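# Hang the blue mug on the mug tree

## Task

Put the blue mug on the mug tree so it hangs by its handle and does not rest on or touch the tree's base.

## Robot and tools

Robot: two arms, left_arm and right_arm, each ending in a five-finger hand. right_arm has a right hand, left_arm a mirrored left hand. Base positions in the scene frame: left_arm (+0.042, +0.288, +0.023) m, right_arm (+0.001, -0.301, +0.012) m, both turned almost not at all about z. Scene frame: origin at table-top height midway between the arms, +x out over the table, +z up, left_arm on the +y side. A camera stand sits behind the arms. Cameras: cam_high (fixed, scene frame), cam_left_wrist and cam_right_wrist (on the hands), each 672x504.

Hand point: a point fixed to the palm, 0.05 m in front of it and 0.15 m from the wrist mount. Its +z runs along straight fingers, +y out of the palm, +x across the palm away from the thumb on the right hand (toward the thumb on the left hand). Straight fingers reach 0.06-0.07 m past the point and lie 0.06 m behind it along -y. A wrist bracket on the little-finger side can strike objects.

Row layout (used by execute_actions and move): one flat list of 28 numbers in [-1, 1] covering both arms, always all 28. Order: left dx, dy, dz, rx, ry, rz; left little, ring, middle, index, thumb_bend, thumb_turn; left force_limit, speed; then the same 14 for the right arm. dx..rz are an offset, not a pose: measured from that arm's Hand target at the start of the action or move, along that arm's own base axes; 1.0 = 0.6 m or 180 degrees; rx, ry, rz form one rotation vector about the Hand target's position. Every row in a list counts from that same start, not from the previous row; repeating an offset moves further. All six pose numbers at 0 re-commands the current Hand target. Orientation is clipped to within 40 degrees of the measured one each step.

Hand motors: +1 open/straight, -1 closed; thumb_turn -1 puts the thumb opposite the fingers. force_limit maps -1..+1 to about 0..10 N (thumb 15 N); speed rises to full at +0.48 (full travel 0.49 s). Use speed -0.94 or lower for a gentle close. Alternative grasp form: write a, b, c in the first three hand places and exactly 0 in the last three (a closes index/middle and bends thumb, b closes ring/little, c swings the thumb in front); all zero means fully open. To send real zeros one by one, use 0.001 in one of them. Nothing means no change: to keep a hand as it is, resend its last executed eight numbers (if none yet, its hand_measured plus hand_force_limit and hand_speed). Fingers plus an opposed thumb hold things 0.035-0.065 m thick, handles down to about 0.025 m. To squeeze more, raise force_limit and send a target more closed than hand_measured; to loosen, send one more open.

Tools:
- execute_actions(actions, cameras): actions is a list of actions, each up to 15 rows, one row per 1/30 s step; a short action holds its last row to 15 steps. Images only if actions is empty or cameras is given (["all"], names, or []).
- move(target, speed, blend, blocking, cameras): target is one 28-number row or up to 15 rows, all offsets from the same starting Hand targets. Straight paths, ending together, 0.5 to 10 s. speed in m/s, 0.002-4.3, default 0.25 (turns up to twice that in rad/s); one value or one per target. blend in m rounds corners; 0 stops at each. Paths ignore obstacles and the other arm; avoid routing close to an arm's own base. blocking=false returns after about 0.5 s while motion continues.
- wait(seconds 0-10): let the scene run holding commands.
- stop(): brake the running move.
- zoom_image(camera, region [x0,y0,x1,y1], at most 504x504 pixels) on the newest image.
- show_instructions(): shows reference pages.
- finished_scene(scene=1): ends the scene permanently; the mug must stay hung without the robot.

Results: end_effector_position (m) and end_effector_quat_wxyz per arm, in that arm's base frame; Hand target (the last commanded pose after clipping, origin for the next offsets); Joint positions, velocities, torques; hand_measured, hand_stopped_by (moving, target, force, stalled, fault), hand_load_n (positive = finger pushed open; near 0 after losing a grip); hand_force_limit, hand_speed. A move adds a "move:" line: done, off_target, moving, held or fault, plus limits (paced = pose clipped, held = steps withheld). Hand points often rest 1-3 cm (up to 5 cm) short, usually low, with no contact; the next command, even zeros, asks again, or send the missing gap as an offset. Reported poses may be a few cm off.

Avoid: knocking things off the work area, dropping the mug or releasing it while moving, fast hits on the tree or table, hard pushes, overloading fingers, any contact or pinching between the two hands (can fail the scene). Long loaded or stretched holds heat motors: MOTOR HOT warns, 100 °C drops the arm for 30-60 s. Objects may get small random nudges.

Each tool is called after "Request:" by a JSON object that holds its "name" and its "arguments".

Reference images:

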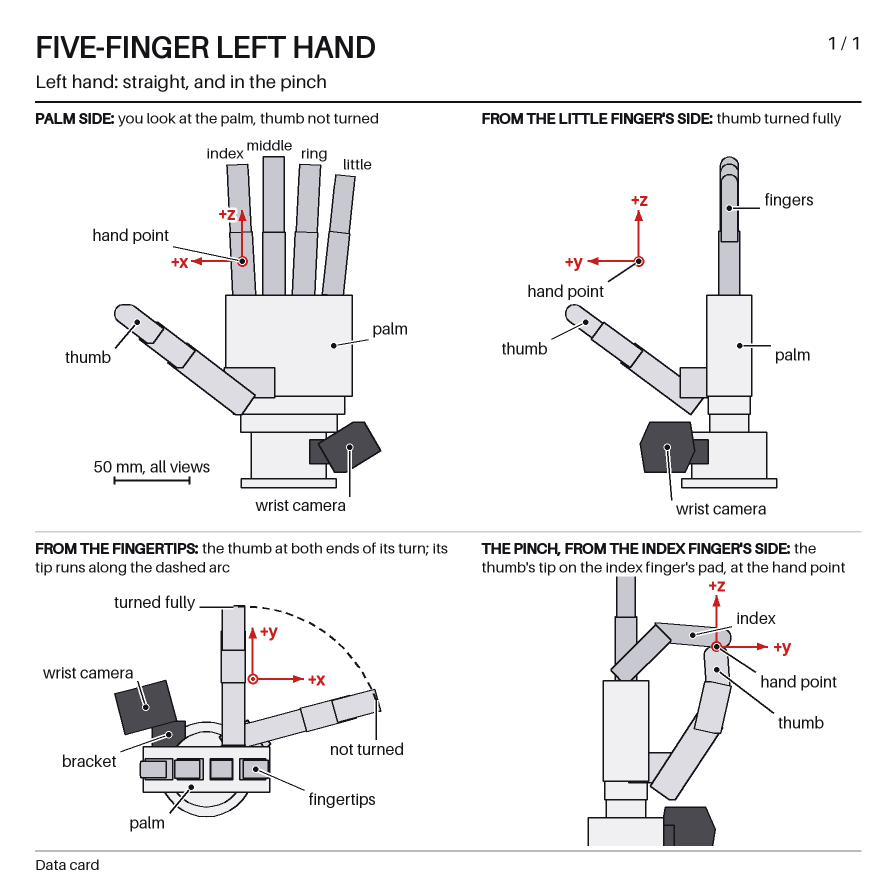

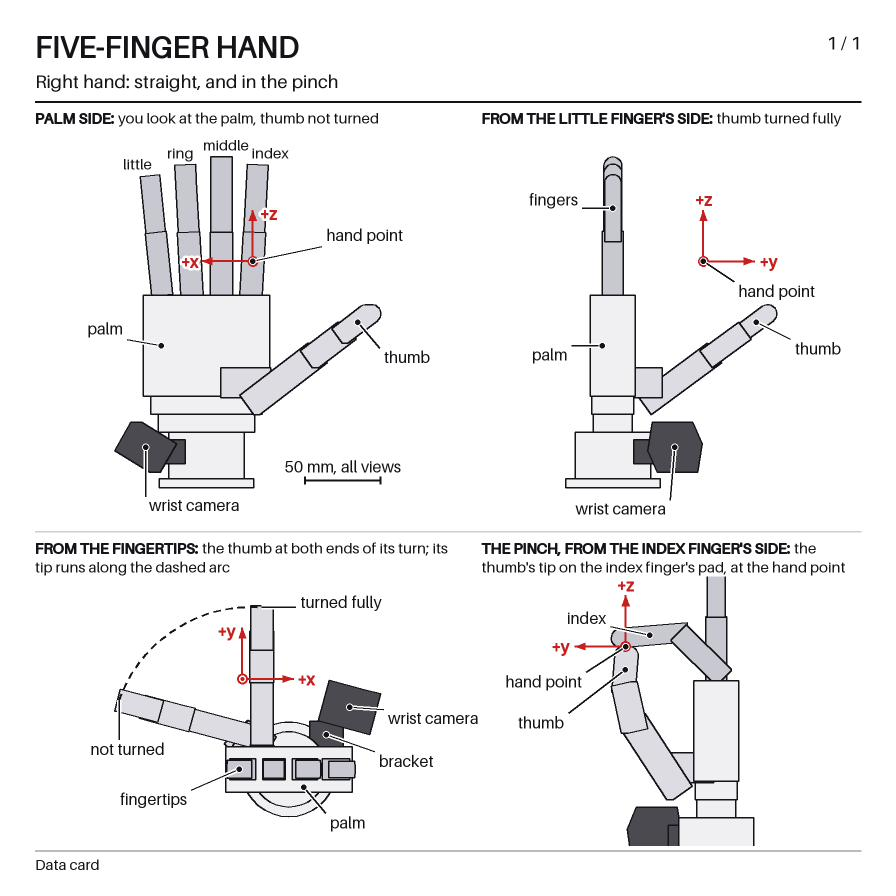

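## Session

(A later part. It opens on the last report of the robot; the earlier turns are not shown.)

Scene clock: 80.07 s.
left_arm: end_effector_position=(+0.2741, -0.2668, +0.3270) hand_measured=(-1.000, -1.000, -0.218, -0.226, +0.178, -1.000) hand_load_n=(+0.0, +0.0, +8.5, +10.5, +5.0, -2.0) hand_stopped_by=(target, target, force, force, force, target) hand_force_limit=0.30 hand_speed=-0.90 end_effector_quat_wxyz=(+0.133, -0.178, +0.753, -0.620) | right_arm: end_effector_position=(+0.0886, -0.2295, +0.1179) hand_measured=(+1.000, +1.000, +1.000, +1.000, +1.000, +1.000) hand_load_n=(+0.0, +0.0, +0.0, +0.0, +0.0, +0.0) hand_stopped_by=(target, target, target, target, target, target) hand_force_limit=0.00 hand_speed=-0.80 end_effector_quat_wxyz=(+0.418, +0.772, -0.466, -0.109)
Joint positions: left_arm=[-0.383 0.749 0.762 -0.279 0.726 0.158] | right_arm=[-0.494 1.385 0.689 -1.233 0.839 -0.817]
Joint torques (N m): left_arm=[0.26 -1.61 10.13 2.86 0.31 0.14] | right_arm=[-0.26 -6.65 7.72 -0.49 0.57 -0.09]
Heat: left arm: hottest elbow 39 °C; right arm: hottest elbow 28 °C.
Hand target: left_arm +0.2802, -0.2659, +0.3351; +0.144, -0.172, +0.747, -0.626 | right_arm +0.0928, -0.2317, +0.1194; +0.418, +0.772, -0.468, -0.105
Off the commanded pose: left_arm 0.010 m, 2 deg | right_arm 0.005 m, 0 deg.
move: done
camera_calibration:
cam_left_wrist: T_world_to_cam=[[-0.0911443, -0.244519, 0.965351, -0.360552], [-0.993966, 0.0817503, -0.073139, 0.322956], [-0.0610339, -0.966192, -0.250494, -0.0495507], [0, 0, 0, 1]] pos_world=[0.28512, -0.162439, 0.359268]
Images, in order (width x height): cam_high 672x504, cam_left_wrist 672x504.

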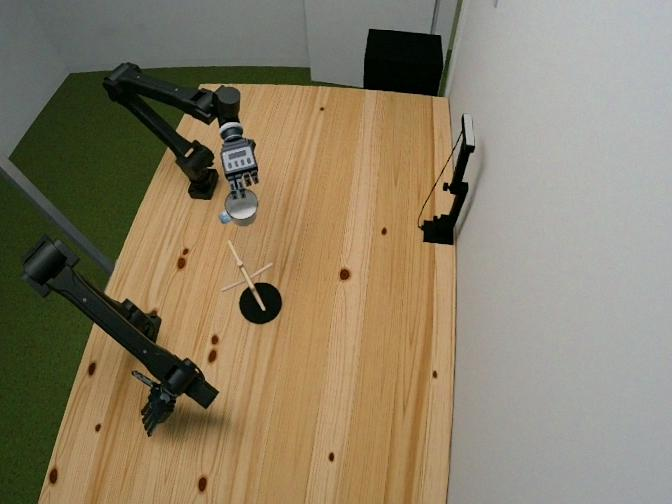

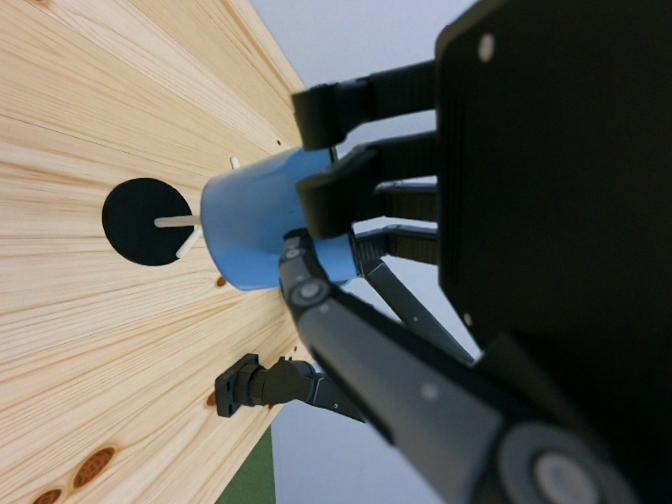

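Request:
{"name": "move", "arguments": {"target": [-0.0152, -0.0338, -0.065, 0, 0, 0, -1, -1, -0.5, -0.5, 0.05, -1, 0.3, -0.9, 0, 0, 0, 0, 0, 0, 1, 1, 1, 1, 1, 1, 0.0, -0.8], "speed": 0.06, "cameras": ["cam_left_wrist", "cam_high"]}}

Request:
{"name": "zoom_image", "arguments": {"camera": "cam_high", "region": [205, 200, 255, 275]}}

Request:
{"name": "zoom_image", "arguments": {"camera": "cam_left_wrist", "region": [60, 0, 460, 320]}}

Scene clock: 82.47 s.
left_arm: end_effector_position=(+0.2703, -0.2805, +0.2875) hand_measured=(-1.000, -1.000, -0.218, -0.226, +0.178, -1.000) hand_load_n=(+0.0, -0.5, +9.0, +10.0, +4.5, -2.0) hand_stopped_by=(target, target, force, force, force, target) hand_force_limit=0.30 hand_speed=-0.90 end_effector_quat_wxyz=(+0.143, -0.178, +0.753, -0.617) | right_arm: end_effector_position=(+0.0886, -0.2295, +0.1179) hand_measured=(+1.000, +1.000, +1.000, +1.000, +1.000, +1.000) hand_load_n=(+0.0, +0.0, +0.0, +0.0, +0.0, +0.0) hand_stopped_by=(target, target, target, target, target, target) hand_force_limit=0.00 hand_speed=-0.80 end_effector_quat_wxyz=(+0.418, +0.772, -0.466, -0.109)
Joint positions: left_arm=[-0.451 0.752 0.658 -0.156 0.645 0.146] | right_arm=[-0.494 1.385 0.689 -1.233 0.839 -0.817]
Joint torques (N m): left_arm=[-1.55 -1.61 10.1 2.86 0.06 -0.06] | right_arm=[-0.15 -6.65 7.86 -0.34 0.58 -0.11]
Heat: left arm: hottest elbow 39 °C; right arm: hottest elbow 28 °C.
Hand target: left_arm +0.2710, -0.2862, +0.2960; +0.144, -0.172, +0.747, -0.626 | right_arm +0.0928, -0.2317, +0.1194; +0.418, +0.772, -0.468, -0.105
Off the commanded pose: left_arm 0.010 m, 1 deg | right_arm 0.005 m, 0 deg.
move: done
camera_calibration:
cam_left_wrist: T_world_to_cam=[[-0.101273, -0.252792, 0.962206, -0.324772], [-0.99382, 0.0699005, -0.086236, 0.317862], [-0.0454589, -0.964992, -0.258309, -0.0746108], [0, 0, 0, 1]] pos_world=[0.279615, -0.176317, 0.320636]
Images, in order (width x height): cam_high 672x504, cam_left_wrist 672x504.

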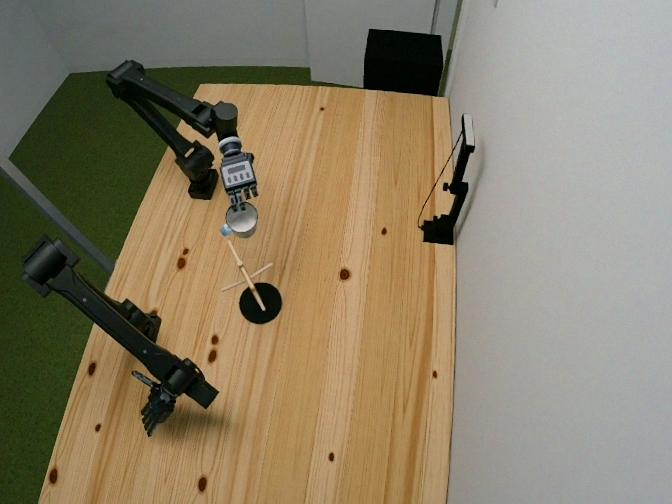

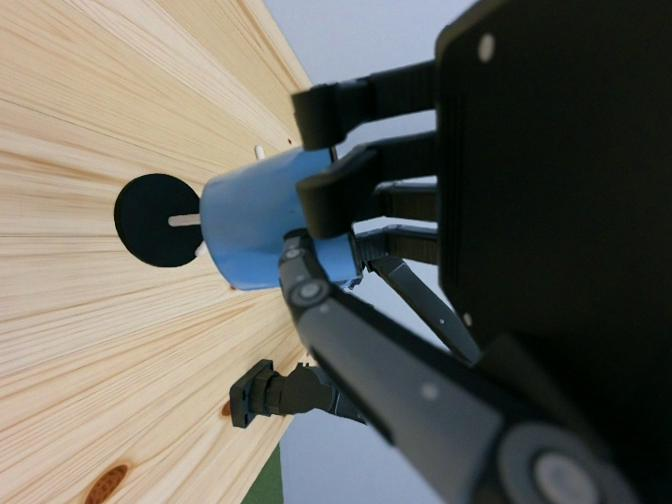

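Scaled by 6.720 from the camera's 672x504 image, which has a finer 960x720 frame.

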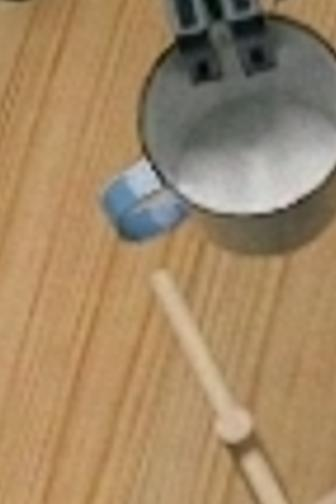

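Scaled by 1.260 from the camera's 672x504 image, which has a finer 960x720 frame.

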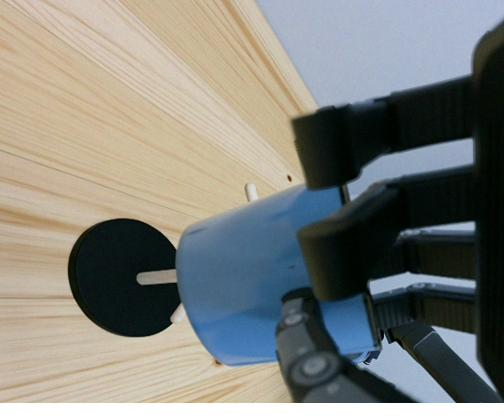

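Request:
{"name": "move", "arguments": {"target": [-0.017, -0.013, 0.0, 0, 0, 0, -1, -1, -0.5, -0.5, 0.05, -1, 0.3, -0.9, 0, 0, 0, 0, 0, 0, 1, 1, 1, 1, 1, 1, 0.0, -0.8], "speed": 0.05, "cameras": ["cam_high"]}}

Request:
{"name": "zoom_image", "arguments": {"camera": "cam_high", "region": [205, 200, 255, 275]}}

Scene clock: 84.00 s.
left_arm: end_effector_position=(+0.2633, -0.2898, +0.2815) hand_measured=(-1.000, -1.000, -0.218, -0.226, +0.178, -1.000) hand_load_n=(+0.0, +0.0, +9.0, +10.0, +4.5, -2.0) hand_stopped_by=(target, target, force, force, force, target) hand_force_limit=0.30 hand_speed=-0.90 end_effector_quat_wxyz=(+0.138, -0.182, +0.757, -0.613) | right_arm: end_effector_position=(+0.0886, -0.2295, +0.1179) hand_measured=(+1.000, +1.000, +1.000, +1.000, +1.000, +1.000) hand_load_n=(+0.0, +0.0, +0.0, +0.0, -0.5, +0.0) hand_stopped_by=(target, target, target, target, target, target) hand_force_limit=0.00 hand_speed=-0.80 end_effector_quat_wxyz=(+0.418, +0.772, -0.466, -0.109)
Joint positions: left_arm=[-0.499 0.752 0.65 -0.156 0.598 0.134] | right_arm=[-0.494 1.385 0.689 -1.233 0.839 -0.817]
Joint torques (N m): left_arm=[-1.61 -2.9 10.09 2.82 0.06 -0.02] | right_arm=[-0.38 -6.3 7.72 -0.44 0.54 -0.1]
Heat: left arm: hottest elbow 39 °C; right arm: hottest elbow 28 °C.
Hand target: left_arm +0.2608, -0.2941, +0.2961; +0.144, -0.172, +0.747, -0.626 | right_arm +0.0928, -0.2317, +0.1194; +0.418, +0.772, -0.468, -0.105
Off the commanded pose: left_arm 0.015 m, 2 deg | right_arm 0.005 m, 0 deg.
move: off_target (left_arm)
Images, in order (width x height): cam_high 672x504.

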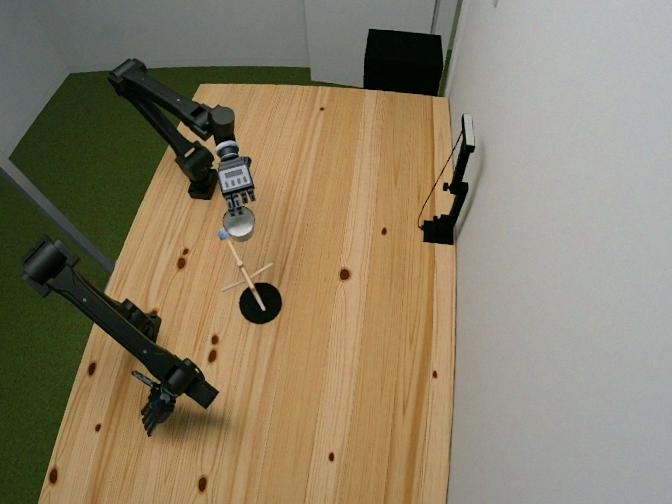

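Scaled by 6.720 from the camera's 672x504 image, which has a finer 960x720 frame.

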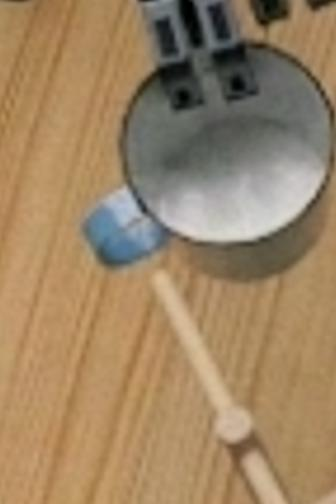

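Request:
{"name": "zoom_image", "arguments": {"camera": "cam_high", "region": [212, 220, 242, 250]}}

Scaled by 16.800 from the camera's 672x504 image, which has a finer 960x720 frame.

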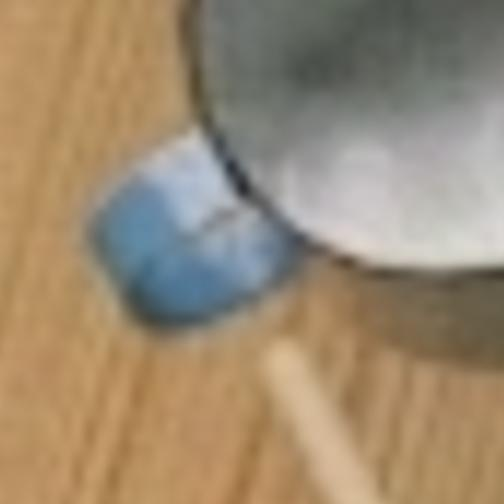

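Request:
{"name": "move", "arguments": {"target": [0.0263, -0.0237, 0.004, 0, 0, 0, -1, -1, -0.5, -0.5, 0.05, -1, 0.3, -0.9, 0, 0, 0, 0, 0, 0, 1, 1, 1, 1, 1, 1, 0.0, -0.8], "speed": 0.04, "cameras": ["cam_high", "cam_left_wrist"]}}

Request:
{"name": "zoom_image", "arguments": {"camera": "cam_high", "region": [212, 220, 252, 260]}}

Scene clock: 86.13 s.
left_arm: end_effector_position=(+0.2708, -0.2983, +0.2708) hand_measured=(-1.000, -1.000, -0.218, -0.226, +0.178, -1.000) hand_load_n=(+0.0, +0.0, +8.5, +10.0, +5.0, -2.0) hand_stopped_by=(target, target, force, force, force, target) hand_force_limit=0.30 hand_speed=-0.90 end_effector_quat_wxyz=(+0.134, -0.186, +0.760, -0.608) | right_arm: end_effector_position=(+0.0886, -0.2295, +0.1179) hand_measured=(+1.000, +1.000, +1.000, +1.000, +1.000, +1.000) hand_load_n=(+0.0, +0.0, +0.0, +0.0, +0.0, +0.0) hand_stopped_by=(target, target, target, target, target, target) hand_force_limit=0.00 hand_speed=-0.80 end_effector_quat_wxyz=(+0.418, +0.772, -0.466, -0.109)
Joint positions: left_arm=[-0.515 0.799 0.65 -0.123 0.582 0.129] | right_arm=[-0.494 1.385 0.689 -1.233 0.839 -0.817]
Joint torques (N m): left_arm=[-1.67 -2.08 12.66 2.93 0.06 -0.02] | right_arm=[-0.38 -6.71 7.76 -0.39 0.57 -0.11]
Heat: left arm: hottest elbow 39 °C; right arm: hottest elbow 28 °C.
Hand target: left_arm +0.2765, -0.3083, +0.2985; +0.144, -0.172, +0.747, -0.626 | right_arm +0.0928, -0.2317, +0.1194; +0.418, +0.772, -0.468, -0.105
Off the commanded pose: left_arm 0.030 m, 3 deg | right_arm 0.005 m, 0 deg.
move: off_target (left_arm)
camera_calibration:
cam_left_wrist: T_world_to_cam=[[-0.0743309, -0.269767, 0.960052, -0.32496], [-0.995872, 0.0703666, -0.0573318, 0.311013], [-0.0520894, -0.960351, -0.273884, -0.0886442], [0, 0, 0, 1]] pos_world=[0.280958, -0.194678, 0.305531]
Images, in order (width x height): cam_high 672x504, cam_left_wrist 672x504.

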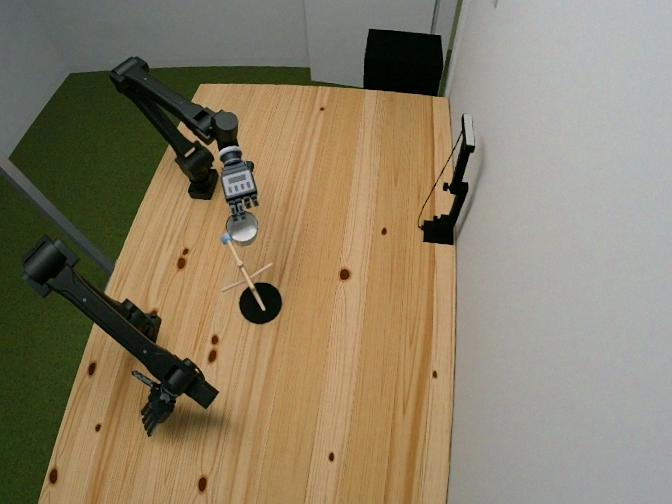

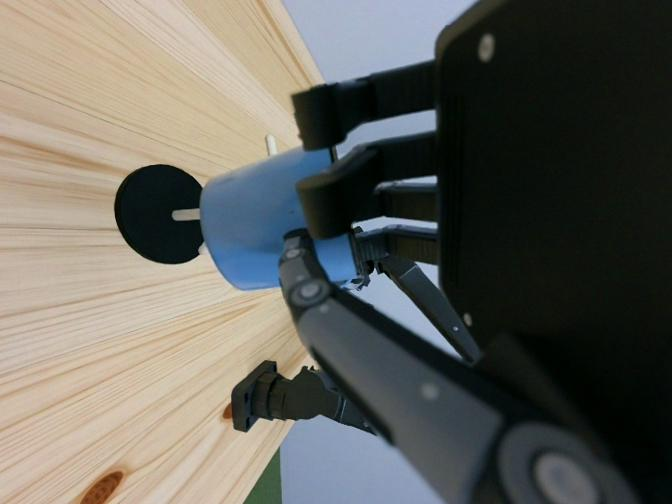

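Scaled by 12.600 from the camera's 672x504 image, which has a finer 960x720 frame.

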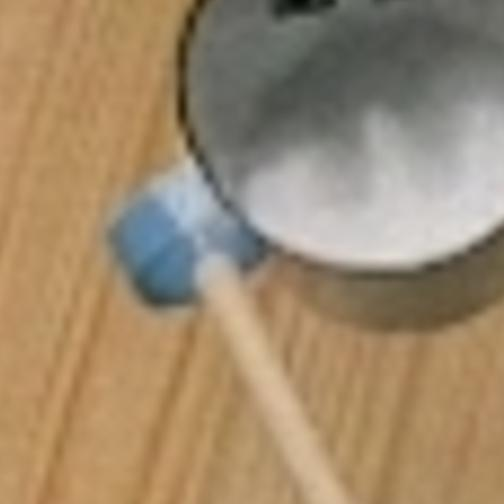

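Request:
{"name": "move", "arguments": {"target": [0.0, 0.0, 0.035, 0, 0, 0, -1, -1, -0.5, -0.5, 0.05, -1, 0.3, -0.9, 0, 0, 0, 0, 0, 0, 1, 1, 1, 1, 1, 1, 0.0, -0.8], "speed": 0.04, "cameras": ["cam_high"]}}

Request:
{"name": "zoom_image", "arguments": {"camera": "cam_high", "region": [212, 220, 252, 260]}}

Scene clock: 87.70 s.
left_arm: end_effector_position=(+0.2718, -0.2990, +0.2813) hand_measured=(-1.000, -1.000, -0.218, -0.226, +0.178, -1.000) hand_load_n=(+0.0, +0.0, +8.5, +10.0, +4.5, -2.5) hand_stopped_by=(target, target, force, force, force, target) hand_force_limit=0.30 hand_speed=-0.90 end_effector_quat_wxyz=(+0.133, -0.187, +0.761, -0.607) | right_arm: end_effector_position=(+0.0886, -0.2295, +0.1179) hand_measured=(+1.000, +1.000, +1.000, +1.000, +1.000, +1.000) hand_load_n=(+0.0, +0.0, +0.0, +0.0, +0.0, +0.0) hand_stopped_by=(target, target, target, target, target, target) hand_force_limit=0.00 hand_speed=-0.80 end_effector_quat_wxyz=(+0.418, +0.772, -0.466, -0.109)
Joint positions: left_arm=[-0.515 0.799 0.679 -0.154 0.582 0.128] | right_arm=[-0.494 1.385 0.689 -1.233 0.839 -0.817]
Joint torques (N m): left_arm=[-1.61 -2.67 14.43 1.98 0.07 -0.05] | right_arm=[-0.5 -6.12 7.76 -0.4 0.55 -0.11]
Heat: left arm: hottest elbow 39 °C; right arm: hottest elbow 28 °C.
Hand target: left_arm +0.2766, -0.3083, +0.3195; +0.144, -0.172, +0.747, -0.626 | right_arm +0.0928, -0.2317, +0.1194; +0.418, +0.772, -0.468, -0.105
Off the commanded pose: left_arm 0.040 m, 3 deg | right_arm 0.005 m, 0 deg.
move: off_target (left_arm)
Images, in order (width x height): cam_high 672x504.

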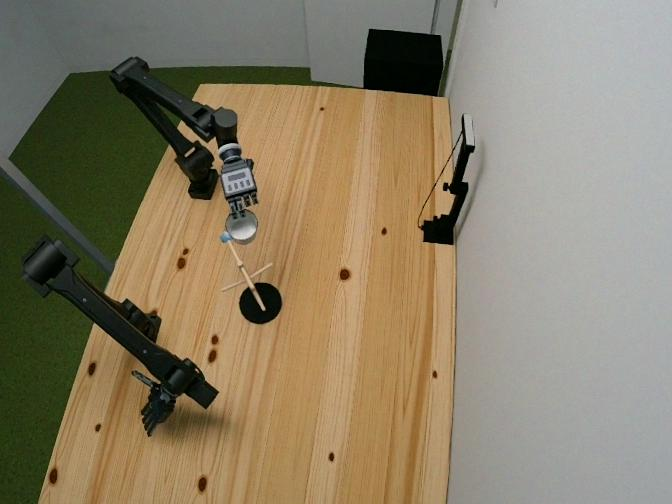

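Scaled by 12.600 from the camera's 672x504 image, which has a finer 960x720 frame.

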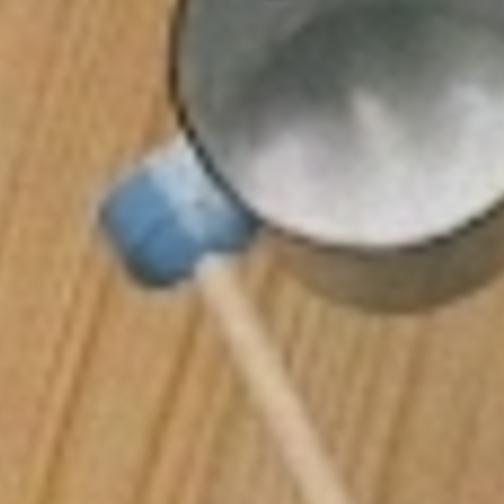

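Request:
{"name": "move", "arguments": {"target": [0.03, -0.036, 0.02, 0, 0, 0, -1, -1, -0.5, -0.5, 0.05, -1, 0.3, -0.9, 0, 0, 0, 0, 0, 0, 1, 1, 1, 1, 1, 1, 0.0, -0.8], "speed": 0.03, "cameras": ["cam_high"]}}

Request:
{"name": "zoom_image", "arguments": {"camera": "cam_high", "region": [212, 220, 252, 260]}}

Scene clock: 89.67 s.
left_arm: end_effector_position=(+0.2863, -0.3173, +0.2927) hand_measured=(-1.000, -1.000, -0.218, -0.226, +0.178, -1.000) hand_load_n=(+0.0, +0.0, +8.5, +10.0, +4.5, -2.0) hand_stopped_by=(target, target, force, force, force, target) hand_force_limit=0.30 hand_speed=-0.90 end_effector_quat_wxyz=(+0.131, -0.188, +0.763, -0.605) | right_arm: end_effector_position=(+0.0886, -0.2295, +0.1179) hand_measured=(+1.000, +1.000, +1.000, +1.000, +1.000, +1.000) hand_load_n=(+0.0, +0.0, +0.0, +0.0, +0.0, +0.0) hand_stopped_by=(target, target, target, target, target, target) hand_force_limit=0.00 hand_speed=-0.80 end_effector_quat_wxyz=(+0.418, +0.772, -0.466, -0.109)
Joint positions: left_arm=[-0.547 0.869 0.745 -0.155 0.55 0.121] | right_arm=[-0.494 1.385 0.689 -1.233 0.839 -0.817]
Joint torques (N m): left_arm=[-1.79 -2.78 14.58 2.56 0.06 -0.05] | right_arm=[-0.32 -6.77 7.66 -0.51 0.54 -0.11]
Heat: left arm: hottest elbow 40 °C; right arm: hottest elbow 28 °C.
Hand target: left_arm +0.2945, -0.3298, +0.3315; +0.144, -0.172, +0.747, -0.626 | right_arm +0.0928, -0.2317, +0.1194; +0.418, +0.772, -0.468, -0.105
Off the commanded pose: left_arm 0.042 m, 4 deg | right_arm 0.005 m, 0 deg.
move: off_target (left_arm)
Images, in order (width x height): cam_high 672x504.

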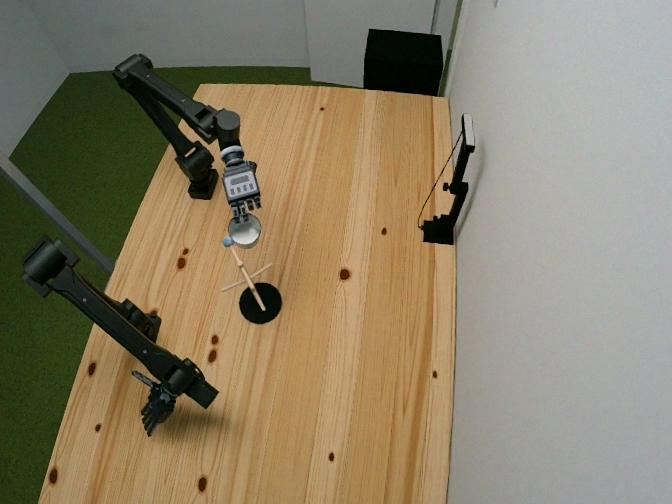

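Scaled by 12.600 from the camera's 672x504 image, which has a finer 960x720 frame.

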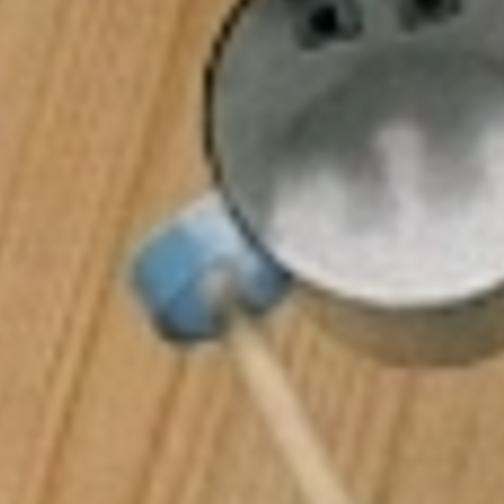

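Request:
{"name": "move", "arguments": {"target": [0.024, -0.027, -0.006, 0, 0, 0, -1, -1, -0.5, -0.5, 0.05, -1, 0.3, -0.9, 0, 0, 0, 0, 0, 0, 1, 1, 1, 1, 1, 1, 0.0, -0.8], "speed": 0.03, "cameras": ["cam_high", "cam_left_wrist"]}}

Request:
{"name": "zoom_image", "arguments": {"camera": "cam_high", "region": [212, 220, 252, 260]}}

Scene clock: 91.30 s.
left_arm: end_effector_position=(+0.2989, -0.3316, +0.2870) hand_measured=(-1.000, -1.000, -0.218, -0.226, +0.178, -1.000) hand_load_n=(+0.0, +0.0, +8.5, +10.0, +5.0, -2.0) hand_stopped_by=(target, target, force, force, force, target) hand_force_limit=0.30 hand_speed=-0.90 end_effector_quat_wxyz=(+0.129, -0.190, +0.766, -0.601) | right_arm: end_effector_position=(+0.0886, -0.2295, +0.1179) hand_measured=(+1.000, +1.000, +1.000, +1.000, +1.000, +1.000) hand_load_n=(+0.0, -0.5, +0.0, +0.0, +0.0, +0.0) hand_stopped_by=(target, target, target, target, target, target) hand_force_limit=0.00 hand_speed=-0.80 end_effector_quat_wxyz=(+0.418, +0.772, -0.466, -0.109)
Joint positions: left_arm=[-0.567 0.934 0.769 -0.123 0.531 0.116] | right_arm=[-0.494 1.385 0.689 -1.233 0.839 -0.817]
Joint torques (N m): left_arm=[-1.55 -3.37 14.69 2.93 0.04 -0.05] | right_arm=[0.03 -6.42 7.66 -0.39 0.59 -0.08]
Heat: left arm: hottest elbow 40 °C; right arm: hottest elbow 28 °C.
Hand target: left_arm +0.3090, -0.3460, +0.3278; +0.144, -0.172, +0.747, -0.626 | right_arm +0.0928, -0.2317, +0.1194; +0.418, +0.772, -0.468, -0.105
Off the commanded pose: left_arm 0.045 m, 4 deg | right_arm 0.005 m, 0 deg.
move: off_target (left_arm)
camera_calibration:
cam_left_wrist: T_world_to_cam=[[-0.0585741, -0.283427, 0.957203, -0.355837], [-0.996658, 0.0712988, -0.0398769, 0.337754], [-0.0569452, -0.95634, -0.286656, -0.108235], [0, 0, 0, 1]] pos_world=[0.309618, -0.228445, 0.323051]
Images, in order (width x height): cam_high 672x504, cam_left_wrist 672x504.

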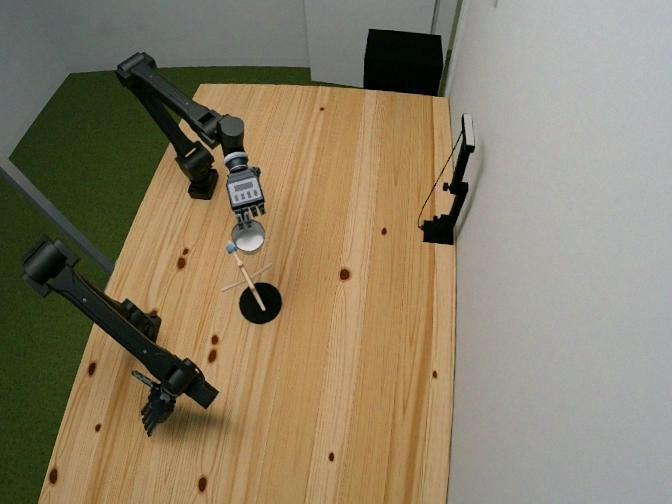

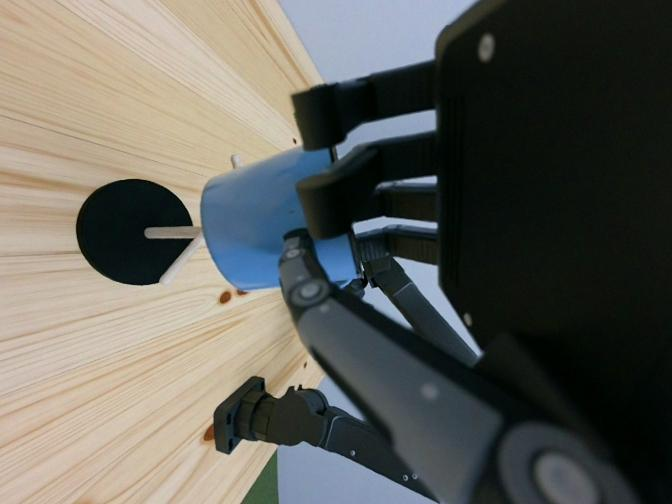

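Scaled by 12.600 from the camera's 672x504 image, which has a finer 960x720 frame.

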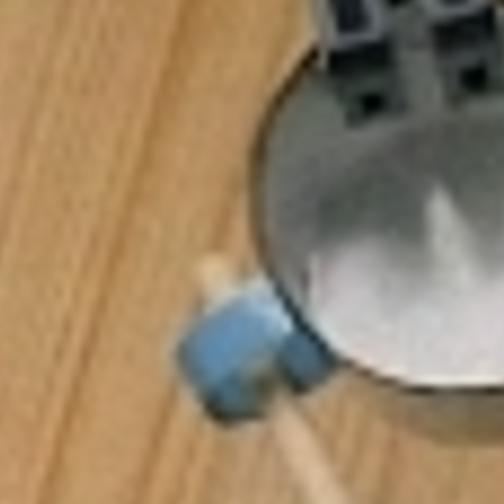

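Request:
{"name": "move", "arguments": {"target": [-0.003, 0.004, -0.03, 0, 0, 0, -1, -1, -0.5, -0.5, 0.05, -1, 0.3, -0.9, 0, 0, 0, 0, 0, 0, 1, 1, 1, 1, 1, 1, 0.0, -0.8], "speed": 0.03, "cameras": ["cam_high"]}}

Request:
{"name": "zoom_image", "arguments": {"camera": "cam_high", "region": [212, 220, 252, 260]}}

Scene clock: 94.67 s.
left_arm: end_effector_position=(+0.3049, -0.3354, +0.2948) hand_measured=(-1.000, -1.000, -0.218, -0.226, +0.178, -1.000) hand_load_n=(+0.0, +0.0, +8.5, +10.0, +5.0, -2.0) hand_stopped_by=(target, target, force, force, force, target) hand_force_limit=0.30 hand_speed=-0.90 end_effector_quat_wxyz=(+0.140, -0.181, +0.756, -0.613) | right_arm: end_effector_position=(+0.0886, -0.2295, +0.1179) hand_measured=(+1.000, +1.000, +1.000, +1.000, +1.000, +1.000) hand_load_n=(+0.0, +0.0, +0.0, +0.0, +0.0, +0.0) hand_stopped_by=(target, target, target, target, target, target) hand_force_limit=0.00 hand_speed=-0.80 end_effector_quat_wxyz=(+0.418, +0.772, -0.466, -0.109)
Joint positions: left_arm=[-0.567 0.94 0.77 -0.074 0.531 0.116] | right_arm=[-0.494 1.385 0.689 -1.233 0.839 -0.817]
Joint torques (N m): left_arm=[-1.55 -3.49 11.02 2.95 0.07 -0.04] | right_arm=[-0.5 -6.77 7.64 -0.35 0.53 -0.1]
Heat: left arm: hottest elbow 42 °C; right arm: hottest elbow 28 °C.
Hand target: left_arm +0.3072, -0.3436, +0.3099; +0.144, -0.172, +0.747, -0.626 | right_arm +0.0928, -0.2317, +0.1194; +0.418, +0.772, -0.468, -0.105
Off the commanded pose: left_arm 0.017 m, 2 deg | right_arm 0.005 m, 0 deg.
move: off_target (left_arm)
Images, in order (width x height): cam_high 672x504.

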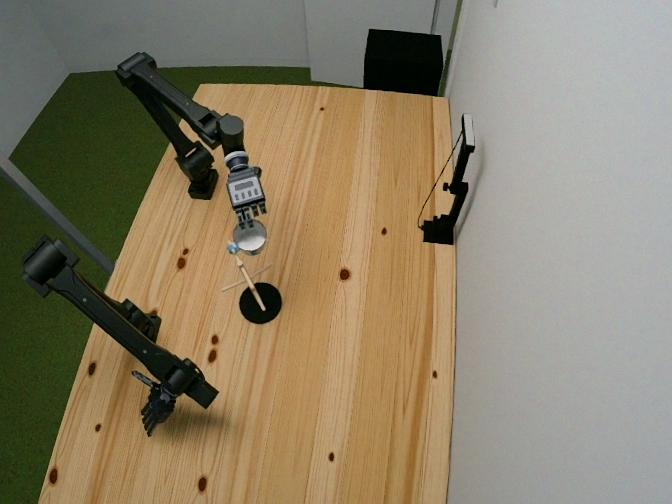

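Scaled by 12.600 from the camera's 672x504 image, which has a finer 960x720 frame.

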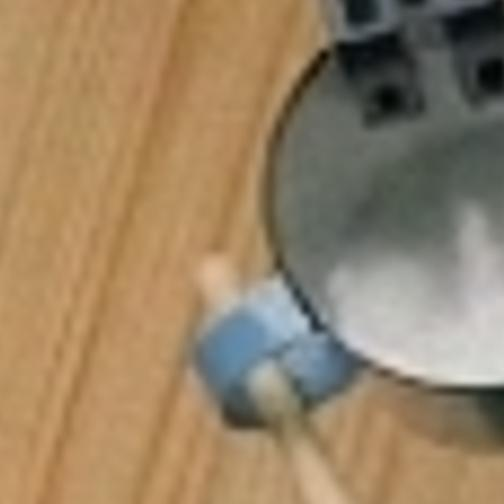

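Request:
{"name": "move", "arguments": {"target": [-0.0083, 0.01, -0.03, 0, 0, 0, -1, -1, -0.5, -0.5, 0.05, -1, 0.3, -0.9, 0, 0, 0, 0, 0, 0, 1, 1, 1, 1, 1, 1, 0.0, -0.8], "speed": 0.03, "cameras": ["cam_high"]}}

Request:
{"name": "zoom_image", "arguments": {"camera": "cam_high", "region": [212, 220, 252, 260]}}

Scene clock: 96.30 s.
left_arm: end_effector_position=(+0.3016, -0.3339, +0.2787) hand_measured=(-1.000, -1.000, -0.218, -0.226, +0.178, -1.000) hand_load_n=(+0.0, +0.0, +9.0, +10.0, +4.5, -2.0) hand_stopped_by=(target, target, force, force, force, target) hand_force_limit=0.30 hand_speed=-0.90 end_effector_quat_wxyz=(+0.139, -0.180, +0.756, -0.613) | right_arm: end_effector_position=(+0.0886, -0.2295, +0.1179) hand_measured=(+1.000, +1.000, +1.000, +1.000, +1.000, +1.000) hand_load_n=(+0.0, +0.0, +0.0, +0.0, +0.0, +0.0) hand_stopped_by=(target, target, target, target, target, target) hand_force_limit=0.00 hand_speed=-0.80 end_effector_quat_wxyz=(+0.418, +0.772, -0.466, -0.109)
Joint positions: left_arm=[-0.567 0.94 0.728 -0.033 0.534 0.116] | right_arm=[-0.494 1.385 0.689 -1.233 0.839 -0.817]
Joint torques (N m): left_arm=[-0.91 -4.25 9.96 3.06 0.23 -0.01] | right_arm=[0.09 -6.77 7.71 -0.49 0.55 -0.1]
Heat: left arm: hottest elbow 42 °C; right arm: hottest elbow 28 °C.
Hand target: left_arm +0.3022, -0.3376, +0.2919; +0.144, -0.172, +0.747, -0.626 | right_arm +0.0928, -0.2317, +0.1194; +0.418, +0.772, -0.468, -0.105
Off the commanded pose: left_arm 0.014 m, 2 deg | right_arm 0.005 m, 0 deg.
move: off_target (left_arm)
Images, in order (width x height): cam_high 672x504.

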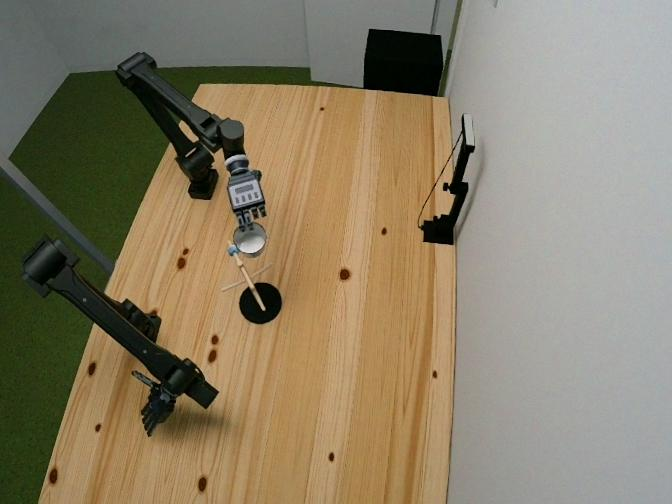

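Scaled by 12.600 from the camera's 672x504 image, which has a finer 960x720 frame.

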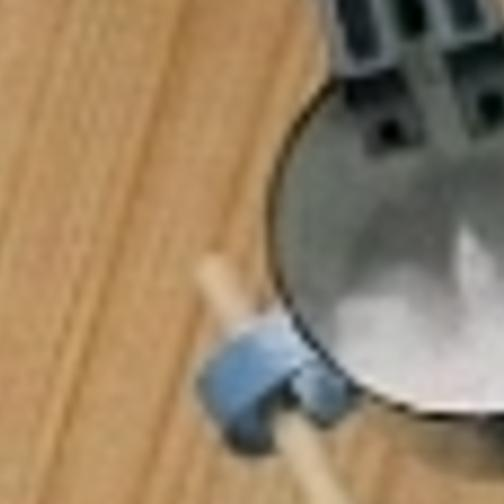

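Request:
{"name": "move", "arguments": {"target": [-0.0105, 0.0147, -0.0222, -0.0707, 0.0841, 0.0164, -1, -1, -0.5, -0.5, 0.05, -1, 0.3, -0.9, 0, 0, 0, 0, 0, 0, 1, 1, 1, 1, 1, 1, 0.0, -0.8], "speed": 0.07, "cameras": ["cam_high"]}}

Request:
{"name": "zoom_image", "arguments": {"camera": "cam_high", "region": [212, 220, 252, 260]}}

Scene clock: 99.93 s.
left_arm: end_effector_position=(+0.2906, -0.3288, +0.2695) hand_measured=(-1.000, -1.000, -0.218, -0.226, +0.178, -1.000) hand_load_n=(+0.0, +0.0, +7.5, +11.0, +5.0, -2.5) hand_stopped_by=(target, target, force, force, force, target) hand_force_limit=0.30 hand_speed=-0.90 end_effector_quat_wxyz=(+0.040, -0.286, +0.690, -0.663) | right_arm: end_effector_position=(+0.0886, -0.2295, +0.1179) hand_measured=(+1.000, +1.000, +1.000, +1.000, +1.000, +1.000) hand_load_n=(+0.0, +0.0, +0.0, +0.0, +0.0, +0.0) hand_stopped_by=(target, target, target, target, target, target) hand_force_limit=0.00 hand_speed=-0.80 end_effector_quat_wxyz=(+0.418, +0.772, -0.466, -0.109)
Joint positions: left_arm=[-0.501 0.944 0.603 0.198 0.612 -0.251] | right_arm=[-0.494 1.385 0.689 -1.233 0.839 -0.817]
Joint torques (N m): left_arm=[0.21 -3.14 9.66 3 0.25 -0.15] | right_arm=[-0.26 -6.48 7.73 -0.42 0.57 -0.14]
Heat: left arm: hottest elbow 42 °C; right arm: hottest elbow 28 °C.
Hand target: left_arm +0.2959, -0.3289, +0.2785; +0.041, -0.287, +0.681, -0.673 | right_arm +0.0928, -0.2317, +0.1194; +0.418, +0.772, -0.468, -0.105
Off the commanded pose: left_arm 0.010 m, 2 deg | right_arm 0.005 m, 0 deg.
move: done
Images, in order (width x height): cam_high 672x504.

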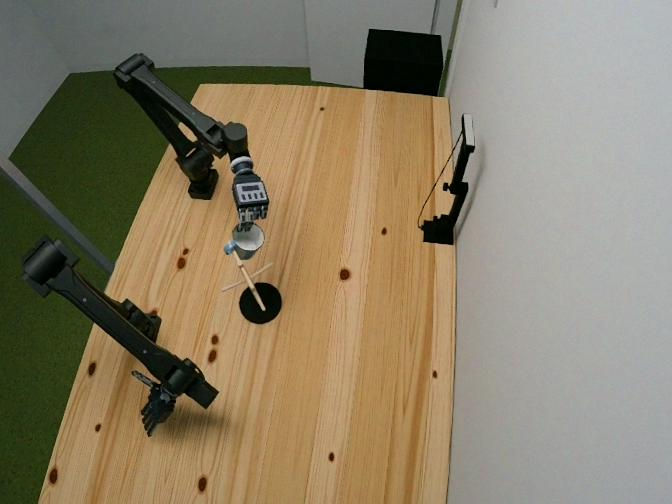

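Scaled by 12.600 from the camera's 672x504 image, which has a finer 960x720 frame.

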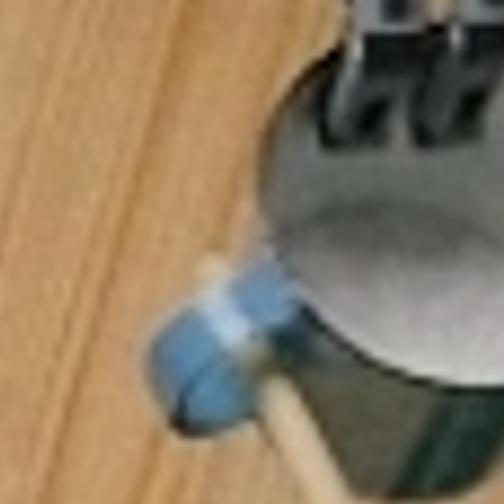

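Request:
{"name": "move", "arguments": {"target": [-0.0013, 0.005, -0.0433, -0.0883, 0.1051, 0.0206, -1, -1, -0.5, -0.5, 0.05, -1, 0.3, -0.9, 0, 0, 0, 0, 0, 0, 1, 1, 1, 1, 1, 1, 0.0, -0.8], "speed": 0.07, "cameras": ["cam_high"]}}

Request:
{"name": "zoom_image", "arguments": {"camera": "cam_high", "region": [212, 220, 252, 260]}}

Scene clock: 104.17 s.
left_arm: end_effector_position=(+0.2887, -0.3278, +0.2458) hand_measured=(-1.000, -1.000, -0.218, -0.226, +0.178, -1.000) hand_load_n=(+0.5, +0.0, +7.0, +11.0, +5.5, -2.0) hand_stopped_by=(target, target, force, force, force, target) hand_force_limit=0.30 hand_speed=-0.90 end_effector_quat_wxyz=(+0.091, +0.416, -0.580, +0.695) | right_arm: end_effector_position=(+0.0886, -0.2295, +0.1179) hand_measured=(+1.000, +1.000, +1.000, +1.000, +1.000, +1.000) hand_load_n=(+0.0, +0.0, +0.0, +0.0, +0.0, +0.0) hand_stopped_by=(target, target, target, target, target, target) hand_force_limit=0.00 hand_speed=-0.80 end_effector_quat_wxyz=(+0.418, +0.772, -0.466, -0.109)
Joint positions: left_arm=[-0.463 1.063 0.448 0.592 0.615 -0.74] | right_arm=[-0.494 1.385 0.689 -1.233 0.839 -0.817]
Joint torques (N m): left_arm=[0.38 -3.37 8.4 2.92 -0.11 -0.18] | right_arm=[-0.26 -6.71 7.61 -0.36 0.56 -0.12]
Heat: left arm: hottest elbow 41 °C; right arm: hottest elbow 29 °C.
Hand target: left_arm +0.2951, -0.3258, +0.2525; +0.090, +0.418, -0.569, +0.702 | right_arm +0.0928, -0.2317, +0.1194; +0.418, +0.772, -0.468, -0.105
Off the commanded pose: left_arm 0.009 m, 1 deg | right_arm 0.005 m, 0 deg.
move: done
Images, in order (width x height): cam_high 672x504.

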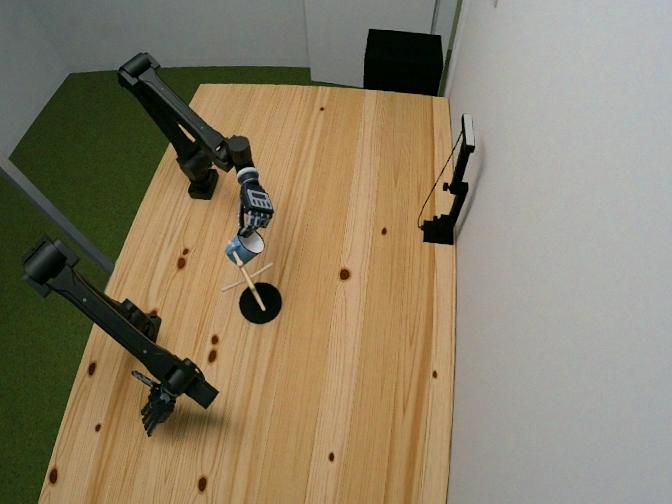

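Scaled by 12.600 from the camera's 672x504 image, which has a finer 960x720 frame.

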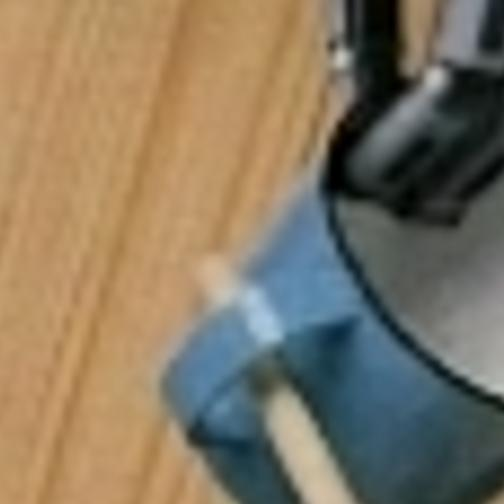

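Request:
{"name": "move", "arguments": {"target": [-0.0205, -0.0103, -0.0315, -0.0883, 0.1051, 0.0206, -1, -1, -0.5, -0.5, 0.05, -1, 0.3, -0.9, 0, 0, 0, 0, 0, 0, 1, 1, 1, 1, 1, 1, 0.0, -0.8], "speed": 0.07, "cameras": ["cam_high", "cam_left_wrist"]}}

Request:
{"name": "zoom_image", "arguments": {"camera": "cam_high", "region": [212, 215, 262, 265]}}

Scene clock: 108.27 s.
left_arm: end_effector_position=(+0.2846, -0.3284, +0.2270) hand_measured=(-1.000, -1.000, -0.218, -0.226, +0.178, -1.000) hand_load_n=(+0.0, +0.0, +6.5, +10.5, +6.5, -2.0) hand_stopped_by=(target, target, force, force, force, target) hand_force_limit=0.30 hand_speed=-0.90 end_effector_quat_wxyz=(+0.206, +0.535, -0.437, +0.693) | right_arm: end_effector_position=(+0.0886, -0.2295, +0.1179) hand_measured=(+1.000, +1.000, +1.000, +1.000, +1.000, +1.000) hand_load_n=(+0.0, +0.0, +0.0, +0.0, +0.0, +0.0) hand_stopped_by=(target, target, target, target, target, target) hand_force_limit=0.00 hand_speed=-0.80 end_effector_quat_wxyz=(+0.418, +0.772, -0.466, -0.109)
Joint positions: left_arm=[-0.51 1.22 0.316 0.955 0.464 -1.198] | right_arm=[-0.494 1.385 0.689 -1.233 0.839 -0.817]
Joint torques (N m): left_arm=[-1.67 -3.66 6.71 3.1 -0.2 -0.21] | right_arm=[-0.21 -6.48 7.66 -0.47 0.54 -0.12]
Heat: left arm: hottest elbow 41 °C; right arm: hottest elbow 29 °C.
Hand target: left_arm +0.2827, -0.3320, +0.2337; +0.216, +0.529, -0.431, +0.698 | right_arm +0.0928, -0.2317, +0.1194; +0.418, +0.772, -0.468, -0.105
Off the commanded pose: left_arm 0.008 m, 2 deg | right_arm 0.005 m, 0 deg.
move: done
camera_calibration:
cam_left_wrist: T_world_to_cam=[[0.658995, 0.492611, 0.568384, -0.159496], [-0.703906, 0.137642, 0.696829, 0.0921449], [0.265032, -0.859296, 0.437457, -0.347342], [0, 0, 0, 1]] pos_world=[0.262025, -0.232583, 0.178393]
Images, in order (width x height): cam_high 672x504, cam_left_wrist 672x504.

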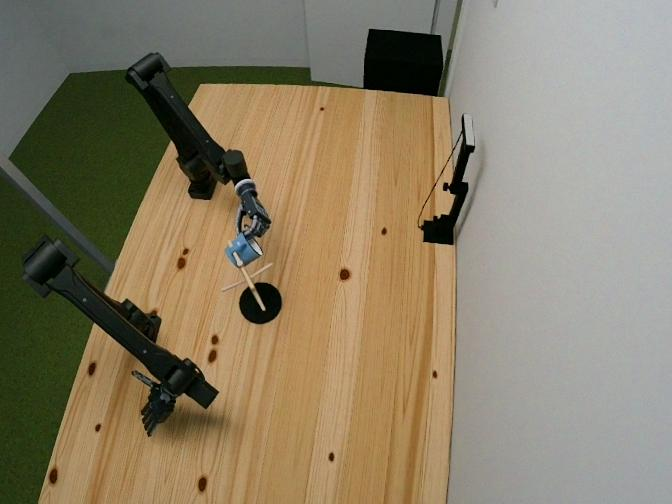

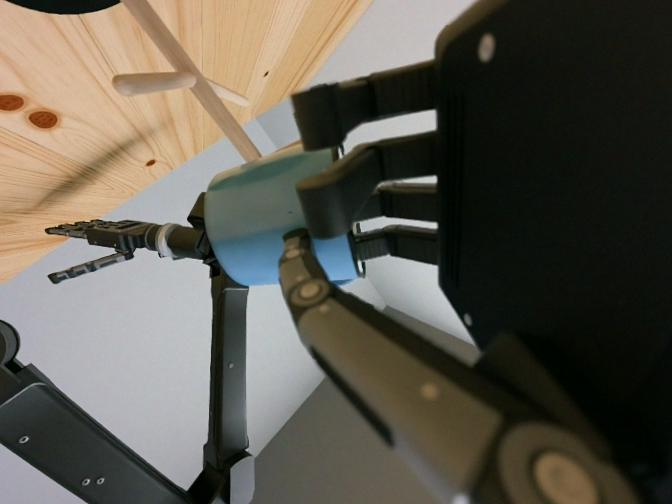

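Scaled by 10.080 from the camera's 672x504 image, which has a finer 960x720 frame.

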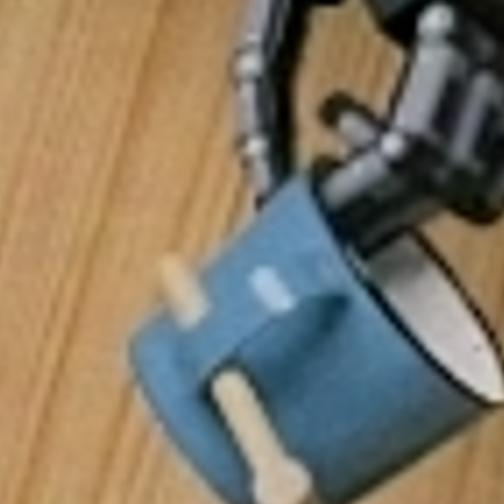

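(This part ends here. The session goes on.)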